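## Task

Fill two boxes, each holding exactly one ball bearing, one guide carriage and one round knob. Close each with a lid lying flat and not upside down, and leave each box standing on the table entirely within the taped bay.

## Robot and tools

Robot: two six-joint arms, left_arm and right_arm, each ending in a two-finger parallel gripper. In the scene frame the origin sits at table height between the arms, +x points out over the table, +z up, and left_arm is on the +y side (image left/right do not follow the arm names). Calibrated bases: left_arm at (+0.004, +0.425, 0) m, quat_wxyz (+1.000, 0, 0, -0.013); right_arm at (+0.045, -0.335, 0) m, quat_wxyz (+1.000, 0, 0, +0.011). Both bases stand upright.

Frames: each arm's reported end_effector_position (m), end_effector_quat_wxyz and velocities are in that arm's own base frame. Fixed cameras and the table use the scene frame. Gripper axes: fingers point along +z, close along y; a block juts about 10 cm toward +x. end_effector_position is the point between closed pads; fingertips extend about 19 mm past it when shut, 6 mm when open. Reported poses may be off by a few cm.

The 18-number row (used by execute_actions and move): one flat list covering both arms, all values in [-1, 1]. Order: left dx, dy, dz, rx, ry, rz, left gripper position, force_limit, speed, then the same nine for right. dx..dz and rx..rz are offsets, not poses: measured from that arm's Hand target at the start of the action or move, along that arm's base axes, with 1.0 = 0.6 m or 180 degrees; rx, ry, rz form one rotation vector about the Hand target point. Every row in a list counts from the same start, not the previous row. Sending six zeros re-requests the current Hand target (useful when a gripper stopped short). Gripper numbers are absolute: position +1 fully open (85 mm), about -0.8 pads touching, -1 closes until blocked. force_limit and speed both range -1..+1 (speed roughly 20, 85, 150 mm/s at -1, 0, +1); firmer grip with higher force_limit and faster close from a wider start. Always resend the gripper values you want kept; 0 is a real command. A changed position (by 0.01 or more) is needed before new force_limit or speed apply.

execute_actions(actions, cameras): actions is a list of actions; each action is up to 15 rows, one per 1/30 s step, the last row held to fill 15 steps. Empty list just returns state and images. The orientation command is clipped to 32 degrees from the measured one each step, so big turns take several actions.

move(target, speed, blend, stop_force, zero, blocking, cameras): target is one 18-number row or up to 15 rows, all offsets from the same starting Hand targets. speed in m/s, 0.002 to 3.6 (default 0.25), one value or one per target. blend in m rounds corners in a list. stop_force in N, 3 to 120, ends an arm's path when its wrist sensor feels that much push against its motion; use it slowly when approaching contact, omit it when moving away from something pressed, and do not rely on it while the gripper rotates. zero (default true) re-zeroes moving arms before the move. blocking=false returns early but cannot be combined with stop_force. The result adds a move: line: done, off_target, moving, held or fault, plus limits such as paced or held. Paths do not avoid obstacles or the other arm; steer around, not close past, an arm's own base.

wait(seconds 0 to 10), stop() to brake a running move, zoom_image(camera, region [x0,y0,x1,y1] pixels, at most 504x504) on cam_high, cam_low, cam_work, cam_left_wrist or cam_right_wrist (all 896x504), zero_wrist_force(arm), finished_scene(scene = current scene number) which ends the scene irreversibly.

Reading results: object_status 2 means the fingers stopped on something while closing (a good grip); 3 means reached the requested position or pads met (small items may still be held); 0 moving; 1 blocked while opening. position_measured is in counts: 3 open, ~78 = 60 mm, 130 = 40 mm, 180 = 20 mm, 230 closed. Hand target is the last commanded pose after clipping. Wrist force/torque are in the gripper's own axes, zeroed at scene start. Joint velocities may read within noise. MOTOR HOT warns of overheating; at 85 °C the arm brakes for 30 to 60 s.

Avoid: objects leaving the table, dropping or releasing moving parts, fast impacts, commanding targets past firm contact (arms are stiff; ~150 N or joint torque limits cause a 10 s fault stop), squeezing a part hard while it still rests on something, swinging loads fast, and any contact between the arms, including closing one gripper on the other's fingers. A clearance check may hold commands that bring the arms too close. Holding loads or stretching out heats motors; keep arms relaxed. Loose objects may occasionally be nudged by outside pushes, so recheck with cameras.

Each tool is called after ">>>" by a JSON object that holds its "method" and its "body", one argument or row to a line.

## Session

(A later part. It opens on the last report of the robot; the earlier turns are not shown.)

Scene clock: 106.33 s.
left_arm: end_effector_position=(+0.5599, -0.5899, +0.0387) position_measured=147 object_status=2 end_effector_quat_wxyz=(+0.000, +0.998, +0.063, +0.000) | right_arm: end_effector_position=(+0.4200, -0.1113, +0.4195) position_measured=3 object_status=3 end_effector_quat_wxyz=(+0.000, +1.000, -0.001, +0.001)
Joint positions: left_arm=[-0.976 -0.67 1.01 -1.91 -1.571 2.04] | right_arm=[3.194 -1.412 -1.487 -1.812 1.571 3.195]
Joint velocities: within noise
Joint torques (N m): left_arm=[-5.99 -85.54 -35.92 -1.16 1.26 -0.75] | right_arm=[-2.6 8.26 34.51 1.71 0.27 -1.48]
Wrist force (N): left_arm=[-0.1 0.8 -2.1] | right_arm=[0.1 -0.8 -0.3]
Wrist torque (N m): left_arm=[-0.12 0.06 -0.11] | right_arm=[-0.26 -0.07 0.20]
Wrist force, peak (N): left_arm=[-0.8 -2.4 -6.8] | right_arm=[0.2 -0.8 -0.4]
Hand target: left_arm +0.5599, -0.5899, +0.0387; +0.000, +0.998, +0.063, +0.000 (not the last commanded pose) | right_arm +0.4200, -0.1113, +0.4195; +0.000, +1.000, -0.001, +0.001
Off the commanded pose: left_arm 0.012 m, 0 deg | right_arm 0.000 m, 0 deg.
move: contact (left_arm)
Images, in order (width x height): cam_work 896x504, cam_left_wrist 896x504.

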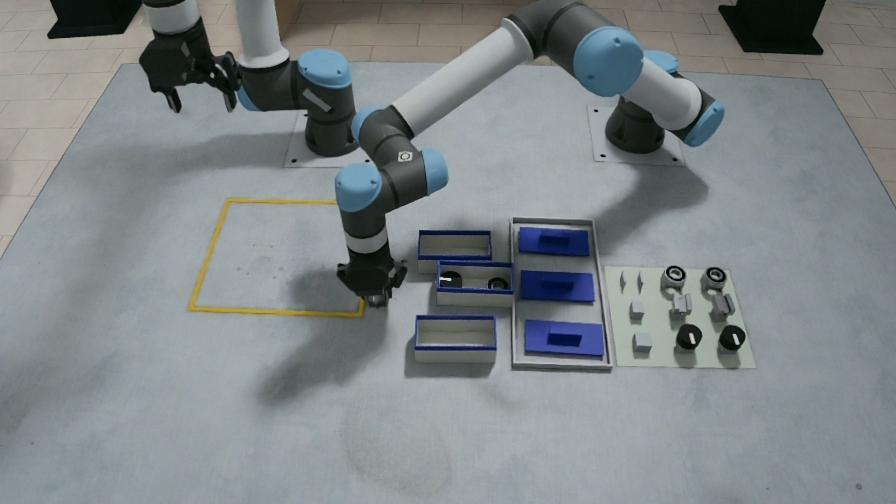

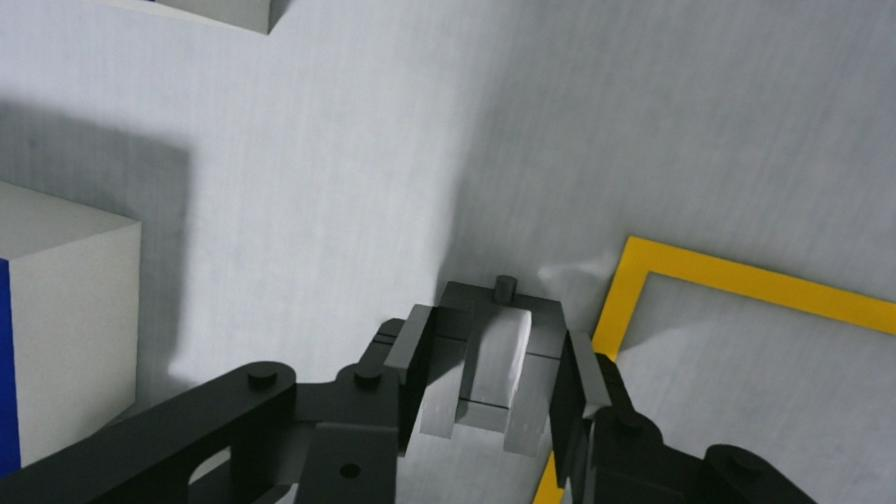

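>>> {"method": "move", "body": {
  "target": [
    [0,0,0,0,0,0,0.15,-1,-1,0,0,0,0,0,0,1,-1,1],
    [0.0166,0.002,0.0155,0,0,0,0.15,-1,-1,0,0,0,0,0,0,1,-1,1],
    [0.0166,0.002,0.0155,0,0,0,-1,-1,-1,0,0,0,0,0,0,1,-1,1],
    [0.0166,0.002,0.217,0,0,0,-1,-1,-1,0,0,0,0,0,0,1,-1,1],
    [-0.025,0.3415,0.207,0,0,0.01,-1,-1,-1,0,0,0,0,0,0,1,-1,1]
  ],
  "speed": [0.03,0.03,0.05,0.2,0.35],
  "blend": [0,0,0,0.02,0],
  "cameras": ["cam_left_wrist"]
}}

Scene clock: 112.40 s.
left_arm: end_effector_position=(+0.5450, -0.3852, +0.1631) position_measured=215 object_status=2 end_effector_quat_wxyz=(+0.000, +0.997, +0.078, +0.000) | right_arm: end_effector_position=(+0.4200, -0.1113, +0.4195) position_measured=3 object_status=3 end_effector_quat_wxyz=(+0.000, +1.000, -0.001, +0.001)
Joint positions: left_arm=[-0.816 -1.126 1.453 -1.898 -1.571 2.168] | right_arm=[3.194 -1.412 -1.487 -1.812 1.571 3.195]
Joint velocities: within noise
Joint torques (N m): left_arm=[4.47 -32.02 -16.44 -2.43 -1.32 0.95] | right_arm=[-2.79 8.51 35.13 1.66 0.19 -1.54]
Wrist force (N): left_arm=[-0.1 -0.2 0.3] | right_arm=[0.1 -0.4 -0.2]
Wrist torque (N m): left_arm=[0.00 0.01 -0.04] | right_arm=[-0.20 -0.06 0.20]
Wrist force, peak (N): left_arm=[8.2 -10.2 0.3] | right_arm=[0.0 -0.9 -0.2]
Hand target: left_arm +0.5449, -0.3850, +0.1629; +0.000, +0.997, +0.078, +0.000 | right_arm +0.4200, -0.1113, +0.4195; +0.000, +1.000, -0.001, +0.001
Off the commanded pose: left_arm 0.000 m, 0 deg | right_arm 0.000 m, 0 deg.
move: done
Images, in order (width x height): cam_left_wrist 896x504.

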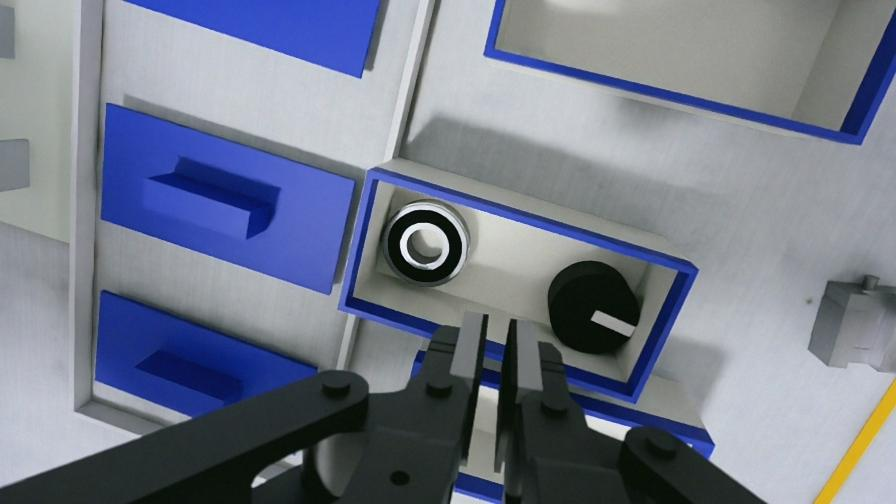

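>>> {"method": "zoom_image", "body": {
  "camera": "cam_left_wrist",
  "region": [776, 240, 896, 400]
}}

>>> {"method": "zoom_image", "body": {
  "camera": "cam_high",
  "region": [350, 120, 550, 300]
}}

Scaled by 3.150.

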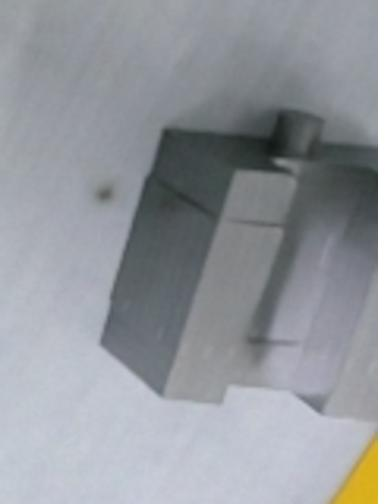

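This scene's latest camera images include none from cam_high. They are from: cam_left_wrist. cam_high's image comes with the result of a call that names it in "cameras".

>>> {"method": "move", "body": {
  "target": [
    [-0.0122,-0.0107,-0.1,0,0,-0.045,-0.38,-1,-1,0,0,0,0,0,0,1,-1,1],
    [-0.0122,-0.0107,-0.21,0,0,-0.045,-0.38,-1,-1,0,0,0,0,0,0,1,-1,1]
  ],
  "speed": [0.15,0.04],
  "stop_force": 5,
  "cameras": ["cam_left_wrist"]
}}

Scene clock: 116.90 s.
left_arm: end_effector_position=(+0.5376, -0.3914, +0.0369) position_measured=177 object_status=3 end_effector_quat_wxyz=(+0.000, +1.000, +0.008, +0.000) | right_arm: end_effector_position=(+0.4200, -0.1113, +0.4195) position_measured=3 object_status=3 end_effector_quat_wxyz=(+0.000, +1.000, -0.001, +0.001)
Joint positions: left_arm=[-0.831 -0.996 1.608 -2.182 -1.571 2.295] | right_arm=[3.194 -1.412 -1.487 -1.812 1.571 3.195]
Joint velocities: within noise
Joint torques (N m): left_arm=[4.62 -69.4 -32.36 -1.42 -1.18 1.22] | right_arm=[-2.73 8.67 34.58 1.82 0.12 -1.5]
Wrist force (N): left_arm=[-0.5 0.1 -2.1] | right_arm=[0.0 -0.5 -0.2]
Wrist torque (N m): left_arm=[0.09 0.02 -0.06] | right_arm=[-0.21 -0.05 0.20]
Wrist force, peak (N): left_arm=[-0.7 0.3 -4.3] | right_arm=[-0.1 -0.9 -0.3]
Hand target: left_arm +0.5376, -0.3914, +0.0369; +0.000, +1.000, +0.008, +0.000 | right_arm +0.4200, -0.1113, +0.4195; +0.000, +1.000, -0.001, +0.001
Off the commanded pose: left_arm 0.000 m, 0 deg | right_arm 0.000 m, 0 deg.
move: done
Images, in order (width x height): cam_left_wrist 896x504.

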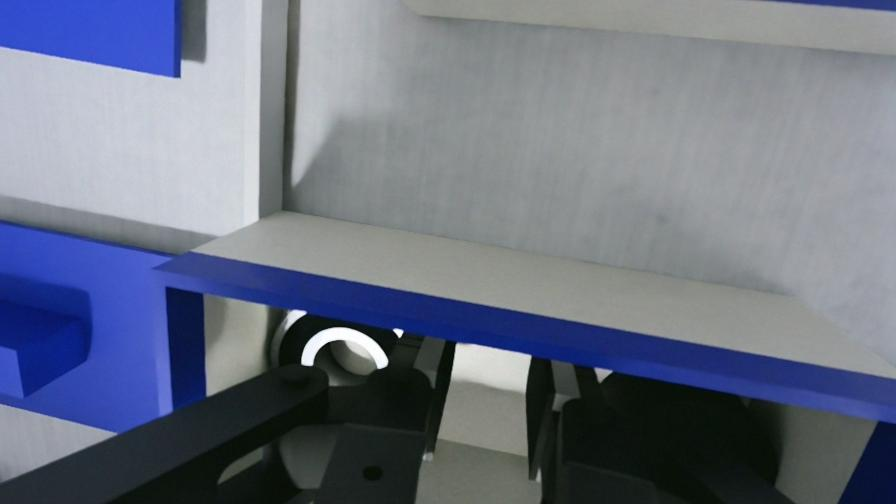

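Inserted. Open to push both outward.

>>> {"method": "move", "body": {
  "target": [0,0,0,0,0,0,-0.02,-1,-1,0,0,0,0,0,0,1,-1,1],
  "cameras": ["cam_left_wrist"]
}}

Scene clock: 118.17 s.
left_arm: end_effector_position=(+0.5377, -0.3915, +0.0370) position_measured=133 object_status=0 end_effector_quat_wxyz=(+0.000, +1.000, +0.008, +0.000) | right_arm: end_effector_position=(+0.4200, -0.1113, +0.4195) position_measured=3 object_status=3 end_effector_quat_wxyz=(+0.000, +1.000, -0.001, +0.001)
Joint positions: left_arm=[-0.831 -0.996 1.608 -2.182 -1.571 2.295] | right_arm=[3.194 -1.412 -1.487 -1.812 1.571 3.195]
Joint velocities: within noise
Joint torques (N m): left_arm=[4.79 -66.42 -20.15 0.76 0.45 1.3] | right_arm=[-2.57 8.54 34.53 1.84 0.11 -1.5]
Wrist force (N): left_arm=[3.8 12.0 -0.1] | right_arm=[0.2 -0.7 -0.2]
Wrist torque (N m): left_arm=[-0.18 0.04 -0.26] | right_arm=[-0.24 -0.07 0.20]
Wrist force, peak (N): left_arm=[4.2 12.6 0.0] | right_arm=[-0.1 -0.8 0.1]
Hand target: left_arm +0.5376, -0.3914, +0.0369; +0.000, +1.000, +0.008, +0.000 | right_arm +0.4200, -0.1113, +0.4195; +0.000, +1.000, -0.001, +0.001
Off the commanded pose: left_arm 0.000 m, 0 deg | right_arm 0.000 m, 0 deg.
move: done
Images, in order (width x height): cam_left_wrist 896x504.

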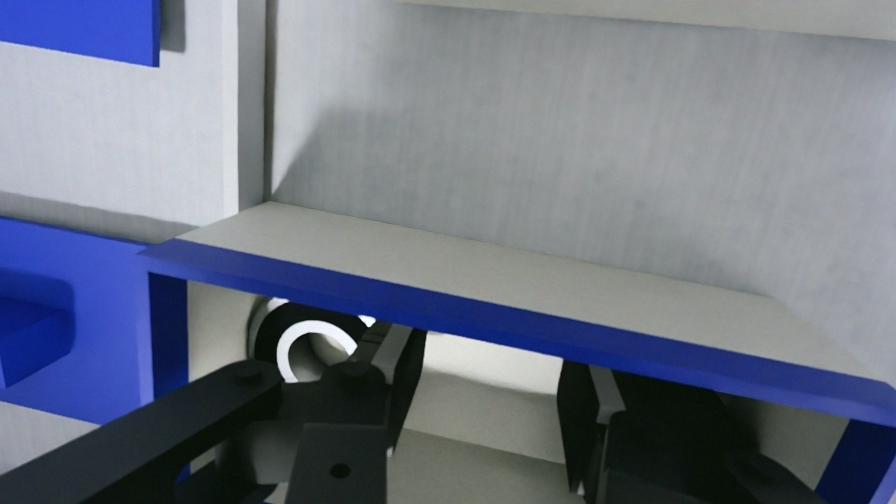

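>>> {"method": "move", "body": {
  "target": [
    [0,0,0,0,0,0,-0.25,-1,-1,0,0,0,0,0,0,1,-1,1],
    [0,0,0.2,0,0,0,-0.25,-1,-1,0,0,0,0,0,0,1,-1,1]
  ],
  "speed": [0.05,0.2],
  "cameras": ["cam_left_wrist"]
}}

Scene clock: 120.17 s.
left_arm: end_effector_position=(+0.5377, -0.3914, +0.1570) position_measured=160 object_status=3 end_effector_quat_wxyz=(+0.000, +1.000, +0.008, +0.000) | right_arm: end_effector_position=(+0.4200, -0.1113, +0.4195) position_measured=3 object_status=3 end_effector_quat_wxyz=(+0.000, +1.000, -0.001, +0.001)
Joint positions: left_arm=[-0.831 -1.126 1.47 -1.914 -1.571 2.295] | right_arm=[3.194 -1.412 -1.487 -1.812 1.571 3.195]
Joint velocities: within noise
Joint torques (N m): left_arm=[-4.13 -18.43 -22.88 -1.37 -0.25 -0.77] | right_arm=[-2.23 8.94 34.7 1.78 0.08 -1.51]
Wrist force (N): left_arm=[-0.5 0.0 0.6] | right_arm=[-0.1 -0.4 -0.1]
Wrist torque (N m): left_arm=[0.01 0.08 -0.06] | right_arm=[-0.20 -0.03 0.21]
Wrist force, peak (N): left_arm=[3.7 12.2 -0.6] | right_arm=[0.0 -0.8 -0.4]
Hand target: left_arm +0.5376, -0.3914, +0.1569; +0.000, +1.000, +0.008, +0.000 | right_arm +0.4200, -0.1113, +0.4195; +0.000, +1.000, -0.001, +0.001
Off the commanded pose: left_arm 0.000 m, 0 deg | right_arm 0.000 m, 0 deg.
move: done
Images, in order (width x height): cam_left_wrist 896x504.

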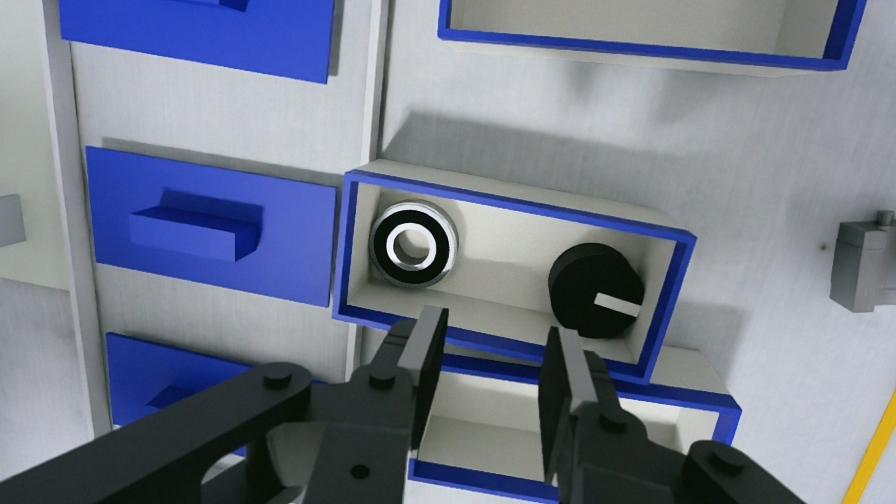

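>>> {"method": "move", "body": {
  "target": [
    [0.037,-0.331,0,0,0,0.035,0.45,-1,0,0,0,0,0,0,0,1,-1,1],
    [0.037,-0.331,-0.197,0,0,0.035,0.45,-1,0,0,0,0,0,0,0,1,-1,1]
  ],
  "speed": [0.35,0.12],
  "cameras": ["cam_left_wrist"]
}}

Scene clock: 122.73 s.
left_arm: end_effector_position=(+0.5598, -0.5900, +0.0384) position_measured=72 object_status=3 end_effector_quat_wxyz=(+0.000, +0.998, +0.063, -0.001) | right_arm: end_effector_position=(+0.4200, -0.1113, +0.4195) position_measured=3 object_status=3 end_effector_quat_wxyz=(+0.000, +1.000, -0.001, +0.001)
Joint positions: left_arm=[-0.976 -0.67 1.01 -1.91 -1.571 2.04] | right_arm=[3.194 -1.412 -1.487 -1.812 1.571 3.195]
Joint velocities: within noise
Joint torques (N m): left_arm=[-4.64 -88.6 -38.47 -2.43 1.27 -0.58] | right_arm=[-2.06 8.47 34.62 1.81 0.12 -1.42]
Wrist force (N): left_arm=[-0.5 0.1 0.7] | right_arm=[-0.1 -0.5 0.0]
Wrist torque (N m): left_arm=[-0.01 0.09 -0.09] | right_arm=[-0.22 -0.03 0.20]
Wrist force, peak (N): left_arm=[7.0 -11.1 0.5] | right_arm=[0.0 -0.9 -0.1]
Hand target: left_arm +0.5598, -0.5900, +0.0387; +0.000, +0.998, +0.063, +0.000 | right_arm +0.4200, -0.1113, +0.4195; +0.000, +1.000, -0.001, +0.001
Off the commanded pose: left_arm 0.000 m, 0 deg | right_arm 0.000 m, 0 deg.
move: done
Images, in order (width x height): cam_left_wrist 896x504.

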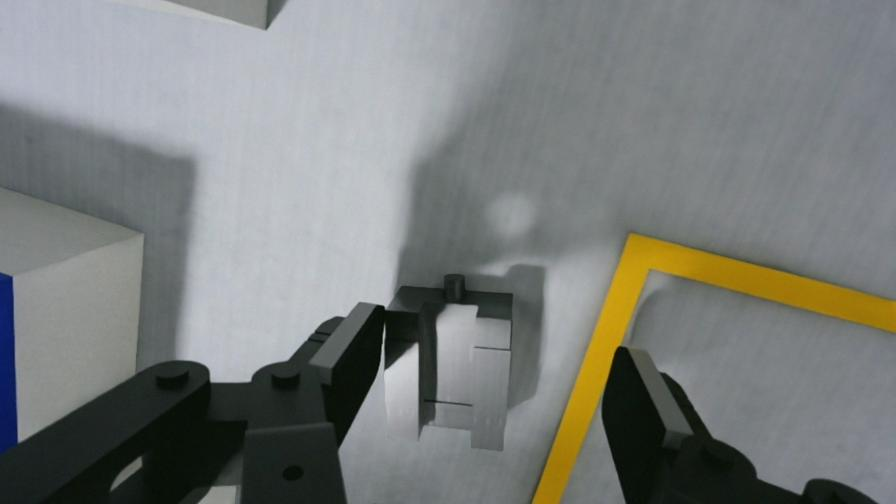

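>>> {"method": "move", "body": {
  "target": [
    [0.002,0.0135,0.001,0,0,0.028,0.45,-1,0,0,0,0,0,0,0,1,-1,1],
    [0.002,0.0135,0.001,0,0,0.028,-1,-1,-1,0,0,0,0,0,0,1,-1,1],
    [0.002,0.0135,0.21,0,0,0.028,-1,-1,-1,0,0,0,0,0,0,1,-1,1],
    [-0.037,0.328,0.197,0,0,-0.035,-1,-1,-1,0,0,0,0,0,0,1,-1,1]
  ],
  "speed": [0.05,0.05,0.2,0.35],
  "blend": [0,0,0.02,0],
  "cameras": ["cam_left_wrist"]
}}

Scene clock: 128.23 s.
left_arm: end_effector_position=(+0.5376, -0.3934, +0.1571) position_measured=147 object_status=2 end_effector_quat_wxyz=(+0.000, +1.000, +0.008, +0.000) end_effector_velocity=(+0.000, +0.001, -0.001) end_effector_angular_velocity=(+0.002, +0.002, -0.004) | right_arm: end_effector_position=(+0.4200, -0.1113, +0.4195) position_measured=3 object_status=3 end_effector_quat_wxyz=(+0.000, +1.000, -0.001, +0.001)
Joint positions: left_arm=[-0.833 -1.124 1.466 -1.913 -1.571 2.293] | right_arm=[3.194 -1.412 -1.487 -1.812 1.571 3.195]
Joint velocities: left_arm=[0.001 0 0.003 0 0 0.005] | right_arm=[within noise]
Joint torques (N m): left_arm=[4.8 -31.87 -16.54 -2.37 -0.97 1.28] | right_arm=[-1.91 9.13 34.48 1.87 0.02 -1.46]
Wrist force (N): left_arm=[-0.5 0.0 1.6] | right_arm=[0.0 -0.4 -0.1]
Wrist torque (N m): left_arm=[0.02 0.09 -0.06] | right_arm=[-0.19 -0.05 0.20]
Wrist force, peak (N): left_arm=[7.3 -12.1 1.6] | right_arm=[-0.1 -0.8 -0.4]
Hand target: left_arm +0.5376, -0.3932, +0.1569; +0.000, +1.000, +0.008, +0.000 | right_arm +0.4200, -0.1113, +0.4195; +0.000, +1.000, -0.001, +0.001
Off the commanded pose: left_arm 0.000 m, 0 deg | right_arm 0.000 m, 0 deg.
move: done
Images, in order (width x height): cam_left_wrist 896x504.

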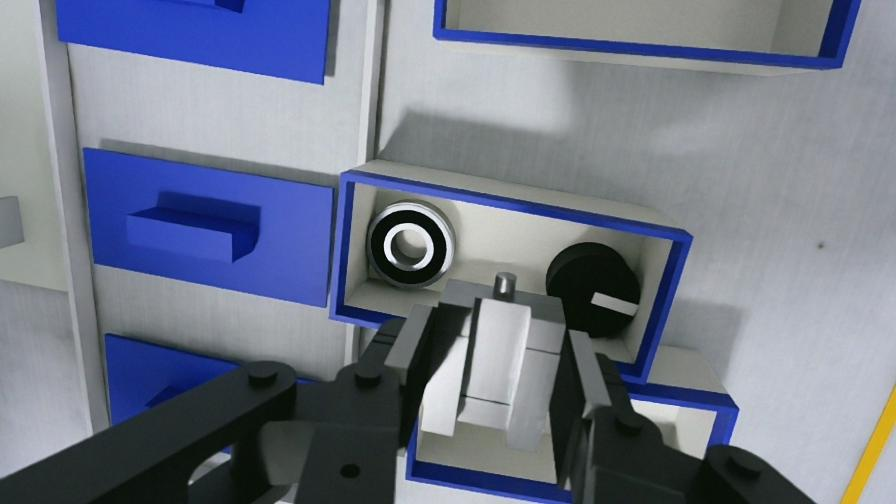

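>>> {"method": "move", "body": {
  "target": [
    [-0.0287,0.0002,-0.165,0,0,-0.006,-1,-1,-1,0,0,0,0,0,0,1,-1,1],
    [-0.0287,0.0002,-0.205,0,0,-0.006,-1,-1,-1,0,0,0,0,0,0,1,-1,1]
  ],
  "speed": [0.15,0.015],
  "stop_force": 4,
  "cameras": ["cam_left_wrist"]
}}

Scene clock: 131.87 s.
left_arm: end_effector_position=(+0.5204, -0.3931, +0.0424) position_measured=147 object_status=2 end_effector_quat_wxyz=(+0.000, +1.000, -0.002, +0.000) | right_arm: end_effector_position=(+0.4200, -0.1113, +0.4195) position_measured=3 object_status=3 end_effector_quat_wxyz=(+0.000, +1.000, -0.001, +0.001)
Joint positions: left_arm=[-0.853 -1.029 1.647 -2.188 -1.571 2.292] | right_arm=[3.194 -1.412 -1.487 -1.812 1.571 3.195]
Joint velocities: within noise
Joint torques (N m): left_arm=[4.84 -66.01 -31.16 -1.62 1.21 0.46] | right_arm=[-2.16 9.29 34.19 1.89 -0.01 -1.45]
Wrist force (N): left_arm=[0.0 -0.2 -3.1] | right_arm=[0.1 -0.5 0.1]
Wrist torque (N m): left_arm=[0.11 0.07 -0.05] | right_arm=[-0.21 -0.06 0.20]
Wrist force, peak (N): left_arm=[-0.7 0.7 -9.2] | right_arm=[0.1 -0.9 -0.2]
Hand target: left_arm +0.5204, -0.3931, +0.0424; +0.000, +1.000, -0.002, +0.000 (not the last commanded pose) | right_arm +0.4200, -0.1113, +0.4195; +0.000, +1.000, -0.001, +0.001
Off the commanded pose: left_arm 0.008 m, 0 deg | right_arm 0.000 m, 0 deg.
move: contact (left_arm); path passed 1 of 2 targets
Images, in order (width x height): cam_left_wrist 896x504.

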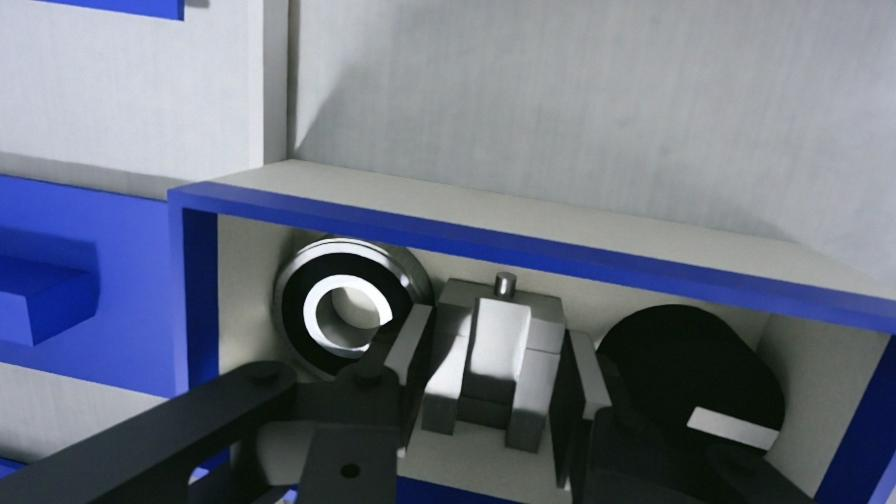

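>>> {"method": "move", "body": {
  "target": [
    [0,0,0,0,0,0,-0.08,-1,-1,0,0,0,0,0,0,1,-1,1],
    [0,0,0.1,0,0,0,-0.08,-1,-1,0,0,0,0,0,0,1,-1,1],
    [0,0,0.25,0,0,0,-0.08,-1,-1,0,0,0,0,0,0,1,-1,1]
  ],
  "speed": [0.03,0.06,0.2],
  "cameras": ["cam_left_wrist"]
}}

Scene clock: 134.60 s.
left_arm: end_effector_position=(+0.5204, -0.3931, +0.1925) position_measured=139 object_status=3 end_effector_quat_wxyz=(+0.000, +1.000, -0.002, +0.000) | right_arm: end_effector_position=(+0.4200, -0.1113, +0.4195) position_measured=3 object_status=3 end_effector_quat_wxyz=(+0.000, +1.000, -0.001, +0.001)
Joint positions: left_arm=[-0.853 -1.181 1.456 -1.845 -1.571 2.292] | right_arm=[3.194 -1.412 -1.487 -1.812 1.571 3.195]
Joint velocities: within noise
Joint torques (N m): left_arm=[-3.14 -17 -25.46 -1.29 -0.89 0.34] | right_arm=[-1.97 9.38 34.36 1.97 -0.01 -1.5]
Wrist force (N): left_arm=[-0.5 0.2 0.6] | right_arm=[-0.1 -0.6 -0.1]
Wrist torque (N m): left_arm=[0.02 0.05 -0.04] | right_arm=[-0.22 -0.04 0.21]
Wrist force, peak (N): left_arm=[-0.6 -0.1 4.0] | right_arm=[0.1 -0.9 -0.3]
Hand target: left_arm +0.5204, -0.3931, +0.1924; +0.000, +1.000, -0.002, +0.000 | right_arm +0.4200, -0.1113, +0.4195; +0.000, +1.000, -0.001, +0.001
Off the commanded pose: left_arm 0.000 m, 0 deg | right_arm 0.000 m, 0 deg.
move: done
Images, in order (width x height): cam_left_wrist 896x504.

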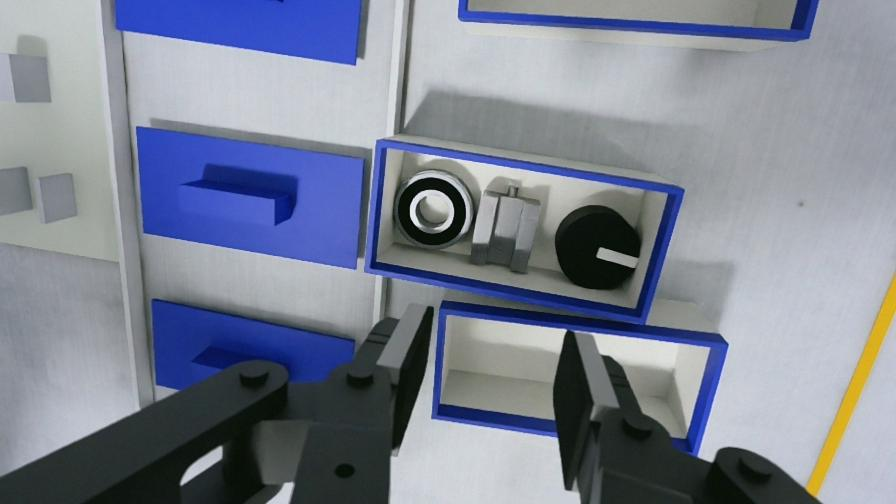

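>>> {"method": "move", "body": {
  "target": [0.211,0.67,-0.121,0,0,0.005,0.5,-1,1,0,0,0,0,0,0,1,-1,1],
  "speed": 0.5,
  "cameras": ["cam_left_wrist"]
}}

Scene clock: 136.57 s.
left_arm: end_effector_position=(+0.6470, +0.0088, +0.1196) position_measured=66 object_status=3 end_effector_quat_wxyz=(+0.000, +1.000, +0.006, -0.001) | right_arm: end_effector_position=(+0.4200, -0.1113, +0.4195) position_measured=3 object_status=3 end_effector_quat_wxyz=(+0.000, +1.000, -0.001, +0.001)
Joint positions: left_arm=[-0.194 -1.132 1.582 -2.019 -1.571 2.935] | right_arm=[3.194 -1.412 -1.487 -1.812 1.571 3.195]
Joint velocities: within noise
Joint torques (N m): left_arm=[4.71 -65.41 -16.22 -3.86 0.92 1.36] | right_arm=[-2.25 9.38 34.36 1.88 -0.11 -1.49]
Wrist force (N): left_arm=[0.0 0.3 0.1] | right_arm=[0.0 -0.7 -0.1]
Wrist torque (N m): left_arm=[0.07 -0.02 -0.05] | right_arm=[-0.25 -0.05 0.20]
Wrist force, peak (N): left_arm=[-7.3 11.9 -0.8] | right_arm=[0.1 -0.8 -0.2]
Hand target: left_arm +0.6470, +0.0089, +0.1198; +0.000, +1.000, +0.006, +0.000 | right_arm +0.4200, -0.1113, +0.4195; +0.000, +1.000, -0.001, +0.001
Off the commanded pose: left_arm 0.000 m, 0 deg | right_arm 0.000 m, 0 deg.
move: done
Images, in order (width x height): cam_left_wrist 896x504.

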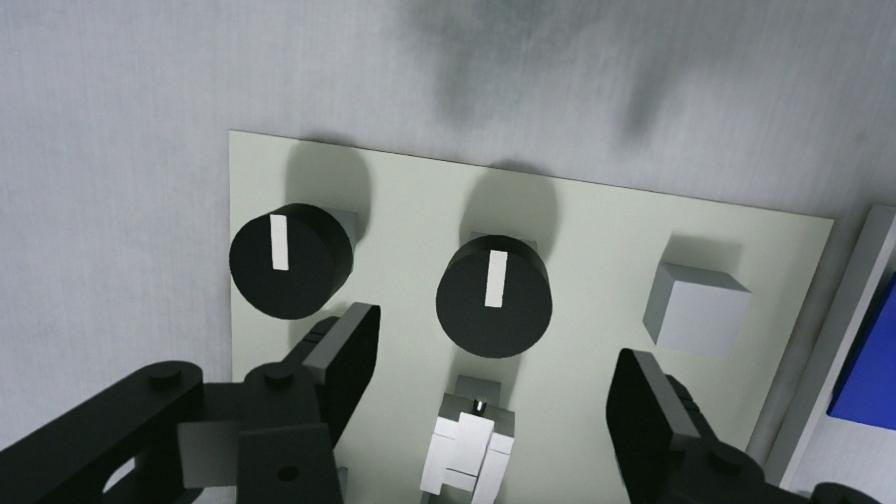

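>>> {"method": "move", "body": {
  "target": [
    [0.0033,0.0017,-0.1178,0,0,0,0.5,-1,1,0,0,0,0,0,0,1,-1,1],
    [0.0033,0.0017,-0.1178,0,0,0,-1,-1,-1,0,0,0,0,0,0,1,-1,1],
    [0.0033,0.0017,0.08,0,0,0,-1,-1,-1,0,0,0,0,0,0,1,-1,1],
    [0.03,-0.7507,0.06,0,0,0.0145,-1,-1,-1,0,0,0,0,0,0,1,-1,1]
  ],
  "speed": [0.15,0.1,0.25,0.45],
  "blend": [0,0,0.02,0],
  "cameras": ["cam_left_wrist"]
}}

Scene clock: 141.30 s.
left_arm: end_effector_position=(+0.6650, -0.4414, +0.1556) position_measured=121 object_status=2 end_effector_quat_wxyz=(+0.000, +1.000, +0.029, +0.000) | right_arm: end_effector_position=(+0.4200, -0.1113, +0.4195) position_measured=3 object_status=3 end_effector_quat_wxyz=(+0.000, +1.000, -0.001, +0.001)
Joint positions: left_arm=[-0.754 -0.791 0.924 -1.703 -1.571 2.33] | right_arm=[3.194 -1.412 -1.487 -1.812 1.571 3.195]
Joint velocities: within noise
Joint torques (N m): left_arm=[-6.31 -77.22 -37.02 -3.15 -1.31 -0.86] | right_arm=[-2.01 9.67 34.35 2 -0.18 -1.42]
Wrist force (N): left_arm=[-0.2 0.2 1.0] | right_arm=[0.0 -0.2 -0.2]
Wrist torque (N m): left_arm=[0.06 0.05 -0.08] | right_arm=[-0.17 -0.04 0.21]
Wrist force, peak (N): left_arm=[-8.3 12.8 1.5] | right_arm=[-0.2 -0.8 -0.3]
Hand target: left_arm +0.6650, -0.4415, +0.1558; +0.000, +1.000, +0.029, +0.000 | right_arm +0.4200, -0.1113, +0.4195; +0.000, +1.000, -0.001, +0.001
Off the commanded pose: left_arm 0.000 m, 0 deg | right_arm 0.000 m, 0 deg.
move: done
Images, in order (width x height): cam_left_wrist 896x504.

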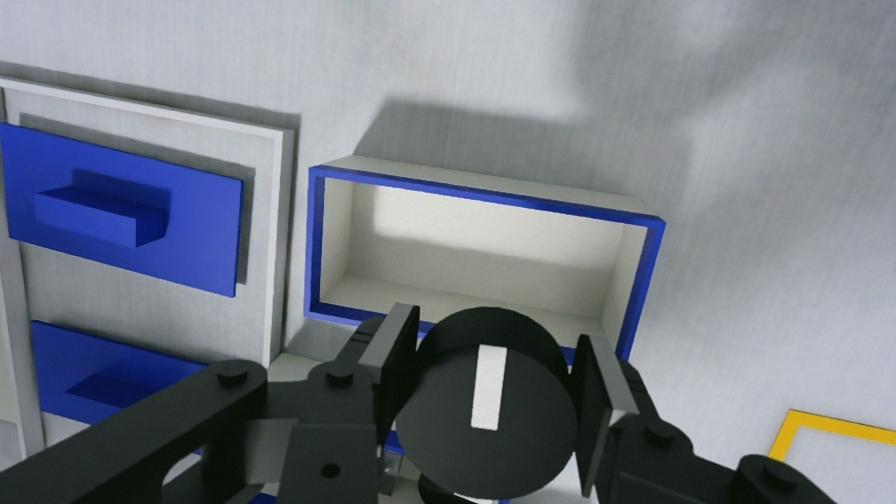

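>>> {"method": "move", "body": {
  "target": [
    [0.0007,-0.0075,-0.16,0,0,0.002,-1,-1,-1,0,0,0,0,0,0,1,-1,1],
    [0.0007,-0.0075,-0.225,0,0,0.002,-1,-1,-1,0,0,0,0,0,0,1,-1,1]
  ],
  "speed": [0.15,0.02],
  "stop_force": 4,
  "cameras": ["cam_left_wrist"]
}}

Scene clock: 145.23 s.
left_arm: end_effector_position=(+0.6654, -0.4461, +0.0298) position_measured=121 object_status=2 end_effector_quat_wxyz=(+0.000, +0.999, +0.032, +0.000) | right_arm: end_effector_position=(+0.4200, -0.1113, +0.4195) position_measured=3 object_status=3 end_effector_quat_wxyz=(+0.000, +1.000, -0.001, +0.001)
Joint positions: left_arm=[-0.758 -0.693 1.078 -1.955 -1.571 2.32] | right_arm=[3.194 -1.412 -1.487 -1.812 1.571 3.195]
Joint velocities: within noise
Joint torques (N m): left_arm=[2.5 -76.18 -29.05 0.16 1.26 1.32] | right_arm=[-2.38 9.29 34.01 2.06 -0.24 -1.47]
Wrist force (N): left_arm=[2.2 2.3 -8.4] | right_arm=[0.0 -0.6 -0.1]
Wrist torque (N m): left_arm=[-0.25 0.13 -0.11] | right_arm=[-0.22 -0.05 0.20]
Wrist force, peak (N): left_arm=[-3.6 -5.2 -20.3] | right_arm=[0.0 -0.9 -0.1]
Hand target: left_arm +0.6654, -0.4461, +0.0298; +0.000, +0.999, +0.032, +0.000 (not the last commanded pose) | right_arm +0.4200, -0.1113, +0.4195; +0.000, +1.000, -0.001, +0.001
Off the commanded pose: left_arm 0.009 m, 0 deg | right_arm 0.000 m, 0 deg.
move: contact (left_arm); path passed 1 of 2 targets
Images, in order (width x height): cam_left_wrist 896x504.

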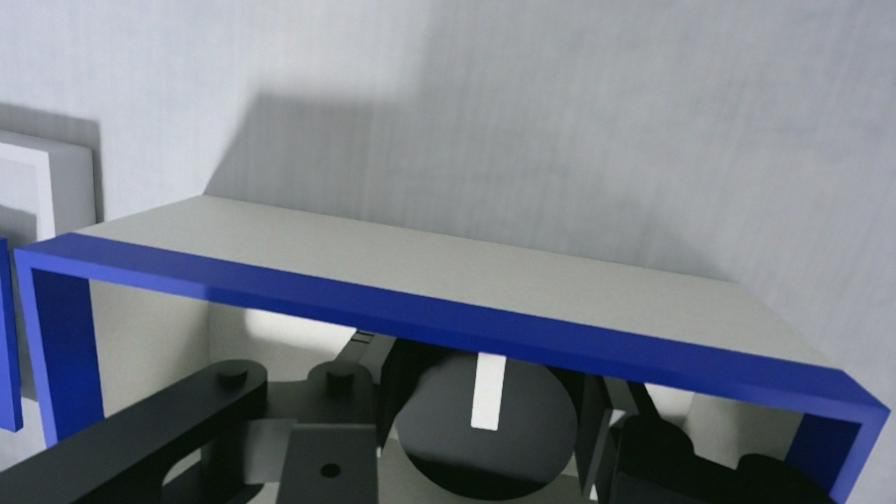

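>>> {"method": "move", "body": {
  "target": [
    [0,0,0,0,0,0,0.16,-1,-1,0,0,0,0,0,0,1,-1,1],
    [0,0,0.07,0,0,0,0.16,-1,-1,0,0,0,0,0,0,1,-1,1],
    [-0.0035,0.0555,0.07,0,0,0,-1,-1,0,0,0,0,0,0,0,1,-1,1]
  ],
  "speed": [0.05,0.08,0.15],
  "cameras": ["cam_left_wrist"]
}}

>>> {"method": "move", "body": {
  "target": [0,0,-0.0585,0,0,0,-1,-1,0,0,0,0,0,0,0,1,-1,1],
  "speed": 0.03,
  "stop_force": 4,
  "cameras": ["cam_left_wrist"]
}}

Scene clock: 148.03 s.
left_arm: end_effector_position=(+0.6633, -0.4128, +0.0718) position_measured=232 object_status=3 end_effector_quat_wxyz=(+0.000, +0.999, +0.032, +0.000) | right_arm: end_effector_position=(+0.4200, -0.1113, +0.4195) position_measured=3 object_status=3 end_effector_quat_wxyz=(+0.000, +1.000, -0.001, +0.001)
Joint positions: left_arm=[-0.728 -0.782 1.129 -1.917 -1.571 2.349] | right_arm=[3.194 -1.412 -1.487 -1.812 1.571 3.195]
Joint velocities: within noise
Joint torques (N m): left_arm=[6.11 -27.57 -15.34 -4.22 -1.36 1.28] | right_arm=[-1.57 9.7 33.84 2.07 -0.19 -1.53]
Wrist force (N): left_arm=[0.1 0.1 0.7] | right_arm=[0.0 -0.7 -0.4]
Wrist torque (N m): left_arm=[0.03 0.00 -0.09] | right_arm=[-0.24 -0.06 0.21]
Wrist force, peak (N): left_arm=[6.0 -9.4 0.7] | right_arm=[0.1 -0.9 -0.3]
Hand target: left_arm +0.6633, -0.4128, +0.0718; +0.000, +0.999, +0.032, +0.000 | right_arm +0.4200, -0.1113, +0.4195; +0.000, +1.000, -0.001, +0.001
Off the commanded pose: left_arm 0.000 m, 0 deg | right_arm 0.000 m, 0 deg.
move: done
Images, in order (width x height): cam_left_wrist 896x504.

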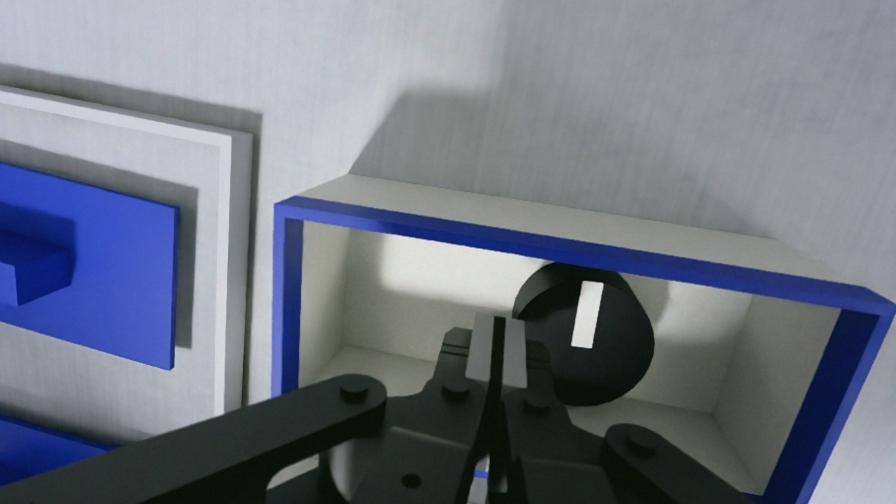

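Scene clock: 149.87 s.
left_arm: end_effector_position=(+0.6633, -0.4128, +0.0532) position_measured=232 object_status=3 end_effector_quat_wxyz=(+0.000, +0.999, +0.032, +0.000) | right_arm: end_effector_position=(+0.4200, -0.1113, +0.4195) position_measured=3 object_status=3 end_effector_quat_wxyz=(+0.000, +1.000, -0.001, +0.001)
Joint positions: left_arm=[-0.728 -0.765 1.148 -1.953 -1.571 2.349] | right_arm=[3.194 -1.412 -1.487 -1.812 1.571 3.195]
Joint velocities: within noise
Joint torques (N m): left_arm=[2.53 -79.73 -35.39 -3.84 -1.4 1.3] | right_arm=[-1.9 9.95 33.93 2.1 -0.22 -1.41]
Wrist force (N): left_arm=[-0.3 -0.1 -3.4] | right_arm=[-0.1 -0.5 -0.3]
Wrist torque (N m): left_arm=[0.02 0.03 -0.08] | right_arm=[-0.22 -0.04 0.20]
Wrist force, peak (N): left_arm=[-1.4 -2.0 -11.4] | right_arm=[0.0 -0.8 -0.2]
Hand target: left_arm +0.6633, -0.4128, +0.0532; +0.000, +0.999, +0.032, +0.000 (not the last commanded pose) | right_arm +0.4200, -0.1113, +0.4195; +0.000, +1.000, -0.001, +0.001
Off the commanded pose: left_arm 0.017 m, 0 deg | right_arm 0.000 m, 0 deg.
move: contact (left_arm)
Images, in order (width x height): cam_left_wrist 896x504.

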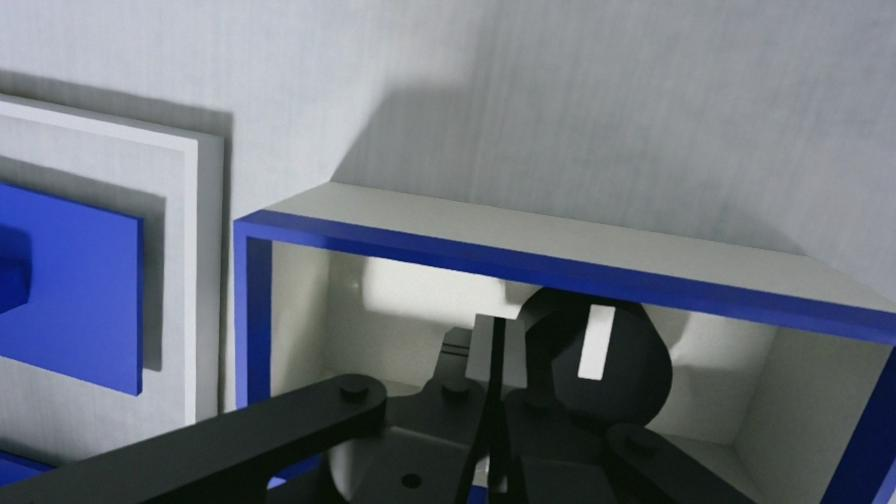

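>>> {"method": "move", "body": {
  "target": [
    [0,0,0.01,0,0,0,-1,-1,0,0,0,0,0,0,0,1,-1,1],
    [-0.0005,0.0075,0.01,0,0,0,-1,-1,0,0,0,0,0,0,0,1,-1,1]
  ],
  "speed": 0.06,
  "cameras": []
}}

>>> {"method": "move", "body": {
  "target": [0,0,-0.0378,0,0,0,-1,-1,0,0,0,0,0,0,0,1,-1,1],
  "speed": 0.03,
  "stop_force": 4,
  "cameras": ["cam_left_wrist"]
}}

Scene clock: 150.90 s.
left_arm: end_effector_position=(+0.6631, -0.4082, +0.0594) position_measured=232 object_status=3 end_effector_quat_wxyz=(+0.000, +0.999, +0.032, +0.000) | right_arm: end_effector_position=(+0.4200, -0.1113, +0.4195) position_measured=3 object_status=3 end_effector_quat_wxyz=(+0.000, +1.000, -0.001, +0.001)
Joint positions: left_arm=[-0.724 -0.778 1.154 -1.947 -1.571 2.354] | right_arm=[3.194 -1.412 -1.487 -1.812 1.571 3.195]
Joint velocities: within noise
Joint torques (N m): left_arm=[-5.94 -51.64 -37.34 -1.37 -1.25 -0.91] | right_arm=[-2 9.93 34.4 2.08 -0.3 -1.41]
Wrist force (N): left_arm=[0.0 0.2 0.8] | right_arm=[0.3 -0.6 -0.3]
Wrist torque (N m): left_arm=[0.04 0.02 -0.08] | right_arm=[-0.23 -0.09 0.20]
Wrist force, peak (N): left_arm=[-0.2 0.0 -4.1] | right_arm=[-0.1 -0.7 -0.2]
Hand target: left_arm +0.6630, -0.4083, +0.0592; +0.000, +0.999, +0.032, +0.000 | right_arm +0.4200, -0.1113, +0.4195; +0.000, +1.000, -0.001, +0.001
Off the commanded pose: left_arm 0.000 m, 0 deg | right_arm 0.000 m, 0 deg.
move: done
No camera images: "cameras" was empty.

Scene clock: 152.57 s.
left_arm: end_effector_position=(+0.6630, -0.4083, +0.0468) position_measured=232 object_status=3 end_effector_quat_wxyz=(+0.000, +0.999, +0.032, +0.000) | right_arm: end_effector_position=(+0.4200, -0.1113, +0.4195) position_measured=3 object_status=3 end_effector_quat_wxyz=(+0.000, +1.000, -0.001, +0.001)
Joint positions: left_arm=[-0.724 -0.765 1.166 -1.971 -1.571 2.353] | right_arm=[3.194 -1.412 -1.487 -1.812 1.571 3.195]
Joint velocities: within noise
Joint torques (N m): left_arm=[-4.92 -79.72 -34.76 -3.75 -1.16 -0.88] | right_arm=[-2.15 9.88 34.06 2.1 -0.17 -1.44]
Wrist force (N): left_arm=[0.2 -0.1 -3.4] | right_arm=[0.0 -0.5 -0.1]
Wrist torque (N m): left_arm=[0.00 -0.02 -0.07] | right_arm=[-0.21 -0.05 0.21]
Wrist force, peak (N): left_arm=[-1.7 -2.5 -11.1] | right_arm=[0.0 -0.8 -0.3]
Hand target: left_arm +0.6630, -0.4083, +0.0468; +0.000, +0.999, +0.032, +0.000 (not the last commanded pose) | right_arm +0.4200, -0.1113, +0.4195; +0.000, +1.000, -0.001, +0.001
Off the commanded pose: left_arm 0.010 m, 0 deg | right_arm 0.000 m, 0 deg.
move: contact (left_arm)
Images, in order (width x height): cam_left_wrist 896x504.

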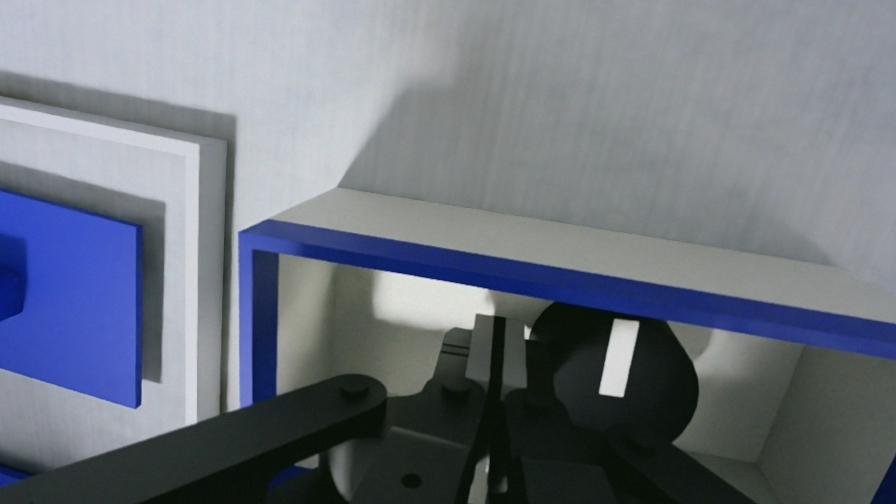

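>>> {"method": "move", "body": {
  "target": [
    [0,0,0.003,0,0,0,-1,-1,0,0,0,0,0,0,0,1,-1,1],
    [0.0035,-0.058,0.003,0,0,0,-1,-1,0,0,0,0,0,0,0,1,-1,1]
  ],
  "speed": 0.05,
  "stop_force": 8,
  "cameras": ["cam_left_wrist"]
}}

Scene clock: 154.80 s.
left_arm: end_effector_position=(+0.6651, -0.4431, +0.0486) position_measured=232 object_status=3 end_effector_quat_wxyz=(+0.000, +0.999, +0.032, +0.000) | right_arm: end_effector_position=(+0.4200, -0.1113, +0.4195) position_measured=3 object_status=3 end_effector_quat_wxyz=(+0.000, +1.000, -0.001, +0.001)
Joint positions: left_arm=[-0.755 -0.716 1.07 -1.924 -1.571 2.322] | right_arm=[3.194 -1.412 -1.487 -1.812 1.571 3.195]
Joint velocities: within noise
Joint torques (N m): left_arm=[4.53 -86.11 -14.24 -4.47 -1.36 1.32] | right_arm=[-2.23 9.55 35.03 2.16 -0.31 -1.56]
Wrist force (N): left_arm=[-0.2 0.3 0.5] | right_arm=[0.0 -0.4 -0.2]
Wrist torque (N m): left_arm=[0.05 0.03 -0.06] | right_arm=[-0.19 -0.04 0.20]
Wrist force, peak (N): left_arm=[-0.1 -0.2 -3.7] | right_arm=[-0.1 -0.9 -0.1]
Hand target: left_arm +0.6651, -0.4431, +0.0486; +0.000, +0.999, +0.032, +0.000 | right_arm +0.4200, -0.1113, +0.4195; +0.000, +1.000, -0.001, +0.001
Off the commanded pose: left_arm 0.000 m, 0 deg | right_arm 0.000 m, 0 deg.
move: done
Images, in order (width x height): cam_left_wrist 896x504.

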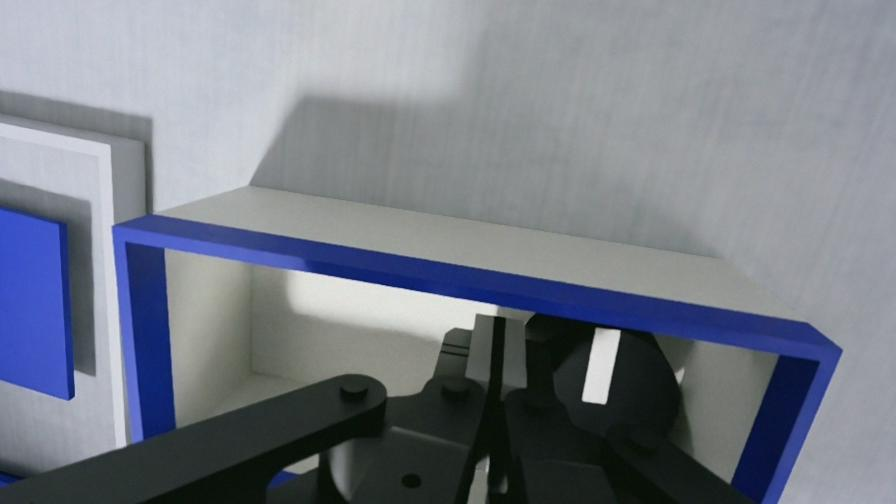

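>>> {"method": "move", "body": {
  "target": [0.0015,-0.033,0,0,0,0,-1,-1,0,0,0,0,0,0,0,1,-1,1],
  "speed": 0.08,
  "stop_force": 8,
  "cameras": ["cam_left_wrist"]
}}

>>> {"method": "move", "body": {
  "target": [
    [0,0.003,0.005,0,0,0,-1,-1,0,0,0,0,0,0,0,1,-1,1],
    [-0.002,0.04,0.2,0,0,0,-1,-1,0,0,0,0,0,0,0,1,-1,1]
  ],
  "speed": 0.2,
  "cameras": ["cam_left_wrist"]
}}

Scene clock: 156.63 s.
left_arm: end_effector_position=(+0.6660, -0.4629, +0.0486) position_measured=232 object_status=3 end_effector_quat_wxyz=(+0.000, +0.999, +0.032, +0.000) | right_arm: end_effector_position=(+0.4200, -0.1113, +0.4195) position_measured=3 object_status=3 end_effector_quat_wxyz=(+0.000, +1.000, -0.001, +0.001)
Joint positions: left_arm=[-0.772 -0.685 1.012 -1.897 -1.571 2.305] | right_arm=[3.194 -1.412 -1.487 -1.812 1.571 3.195]
Joint velocities: within noise
Joint torques (N m): left_arm=[4.61 -87.41 -14.49 -4.51 -1.37 1.24] | right_arm=[-1.78 9.79 33.61 2.14 -0.31 -1.49]
Wrist force (N): left_arm=[-0.5 0.2 0.7] | right_arm=[-0.1 -0.7 -0.2]
Wrist torque (N m): left_arm=[0.05 0.08 -0.07] | right_arm=[-0.25 -0.03 0.20]
Wrist force, peak (N): left_arm=[0.8 -1.2 1.0] | right_arm=[0.1 -0.9 0.0]
Hand target: left_arm +0.6660, -0.4629, +0.0486; +0.000, +0.999, +0.032, +0.000 | right_arm +0.4200, -0.1113, +0.4195; +0.000, +1.000, -0.001, +0.001
Off the commanded pose: left_arm 0.000 m, 0 deg | right_arm 0.000 m, 0 deg.
move: done
Images, in order (width x height): cam_left_wrist 896x504.

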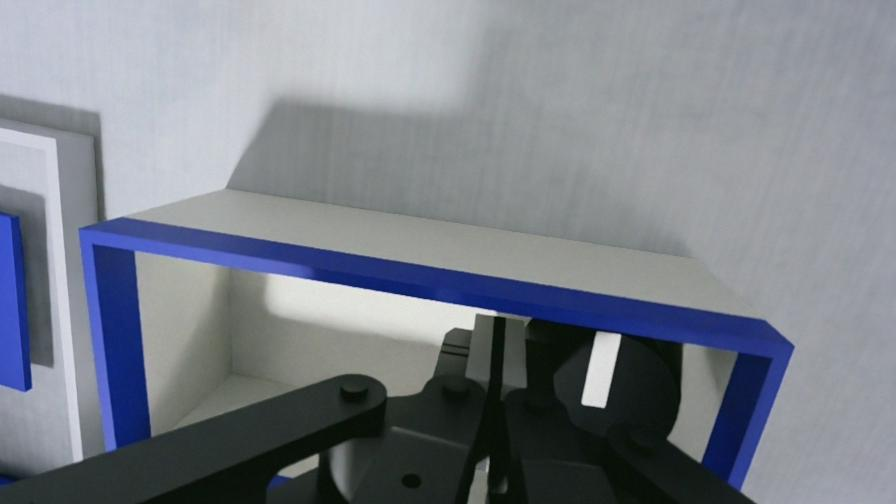

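Scene clock: 157.77 s.
left_arm: end_effector_position=(+0.6649, -0.4389, +0.1688) position_measured=232 object_status=3 end_effector_quat_wxyz=(+0.000, +0.999, +0.032, +0.000) | right_arm: end_effector_position=(+0.4200, -0.1113, +0.4195) position_measured=3 object_status=3 end_effector_quat_wxyz=(+0.000, +1.000, -0.001, +0.001)
Joint positions: left_arm=[-0.751 -0.801 0.908 -1.678 -1.571 2.326] | right_arm=[3.194 -1.412 -1.487 -1.812 1.571 3.195]
Joint velocities: within noise
Joint torques (N m): left_arm=[-5.55 -28.6 -20.01 -2.29 1.26 -0.82] | right_arm=[-1.83 9.72 33.85 2.16 -0.28 -1.5]
Wrist force (N): left_arm=[-0.1 -0.1 0.5] | right_arm=[-0.1 -0.4 -0.1]
Wrist torque (N m): left_arm=[0.03 0.04 -0.09] | right_arm=[-0.20 -0.03 0.20]
Wrist force, peak (N): left_arm=[-0.1 0.1 4.5] | right_arm=[-0.1 -0.7 -0.1]
Hand target: left_arm +0.6648, -0.4389, +0.1686; +0.000, +0.999, +0.032, +0.000 | right_arm +0.4200, -0.1113, +0.4195; +0.000, +1.000, -0.001, +0.001
Off the commanded pose: left_arm 0.000 m, 0 deg | right_arm 0.000 m, 0 deg.
move: done
Images, in order (width x height): cam_left_wrist 896x504.

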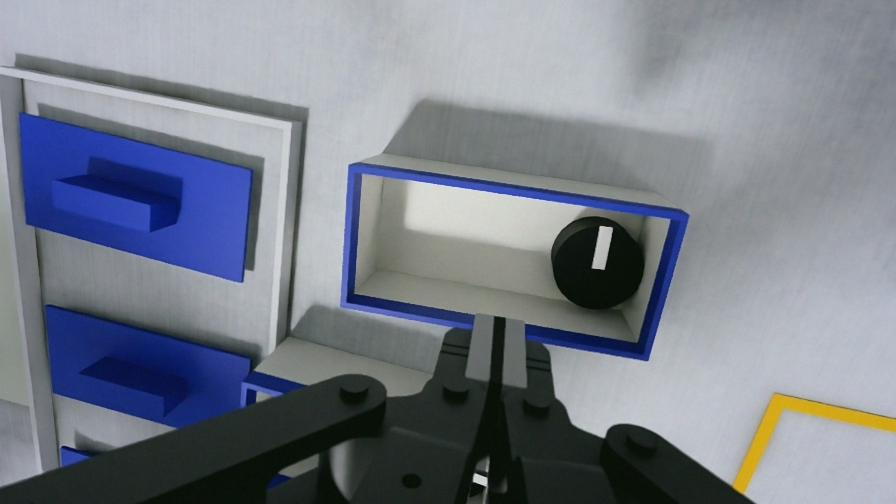

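>>> {"method": "move", "body": {
  "target": [-0.2797,0.7365,-0.081,0,0,-0.0206,0.35,-1,0,0,0,0,0,0,0,1,-1,1],
  "speed": 0.5,
  "cameras": ["cam_left_wrist"]
}}

Scene clock: 161.17 s.
left_arm: end_effector_position=(+0.4971, +0.0029, +0.1201) position_measured=85 object_status=3 end_effector_quat_wxyz=(+0.000, +1.000, +0.000, +0.000) | right_arm: end_effector_position=(+0.4200, -0.1113, +0.4195) position_measured=3 object_status=3 end_effector_quat_wxyz=(+0.000, +1.000, -0.001, +0.001)
Joint positions: left_arm=[-0.266 -1.461 2.019 -2.129 -1.571 2.876] | right_arm=[3.194 -1.412 -1.487 -1.812 1.571 3.195]
Joint velocities: within noise
Joint torques (N m): left_arm=[4.68 -6.46 -22.6 -1.29 0.59 1.24] | right_arm=[-1.84 9.95 34.03 2.13 -0.28 -1.45]
Wrist force (N): left_arm=[0.0 0.3 0.7] | right_arm=[-0.1 -0.7 0.0]
Wrist torque (N m): left_arm=[0.07 -0.07 -0.08] | right_arm=[-0.25 -0.03 0.21]
Wrist force, peak (N): left_arm=[-1.7 -11.8 1.6] | right_arm=[-0.1 -0.9 -0.3]
Hand target: left_arm +0.4970, +0.0030, +0.1200; +0.000, +1.000, +0.000, +0.000 | right_arm +0.4200, -0.1113, +0.4195; +0.000, +1.000, -0.001, +0.001
Off the commanded pose: left_arm 0.000 m, 0 deg | right_arm 0.000 m, 0 deg.
move: done
Images, in order (width x height): cam_left_wrist 896x504.

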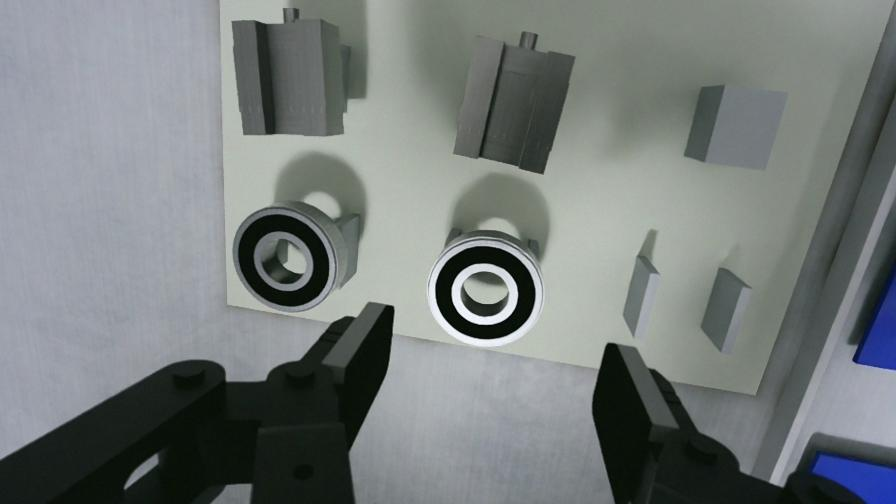

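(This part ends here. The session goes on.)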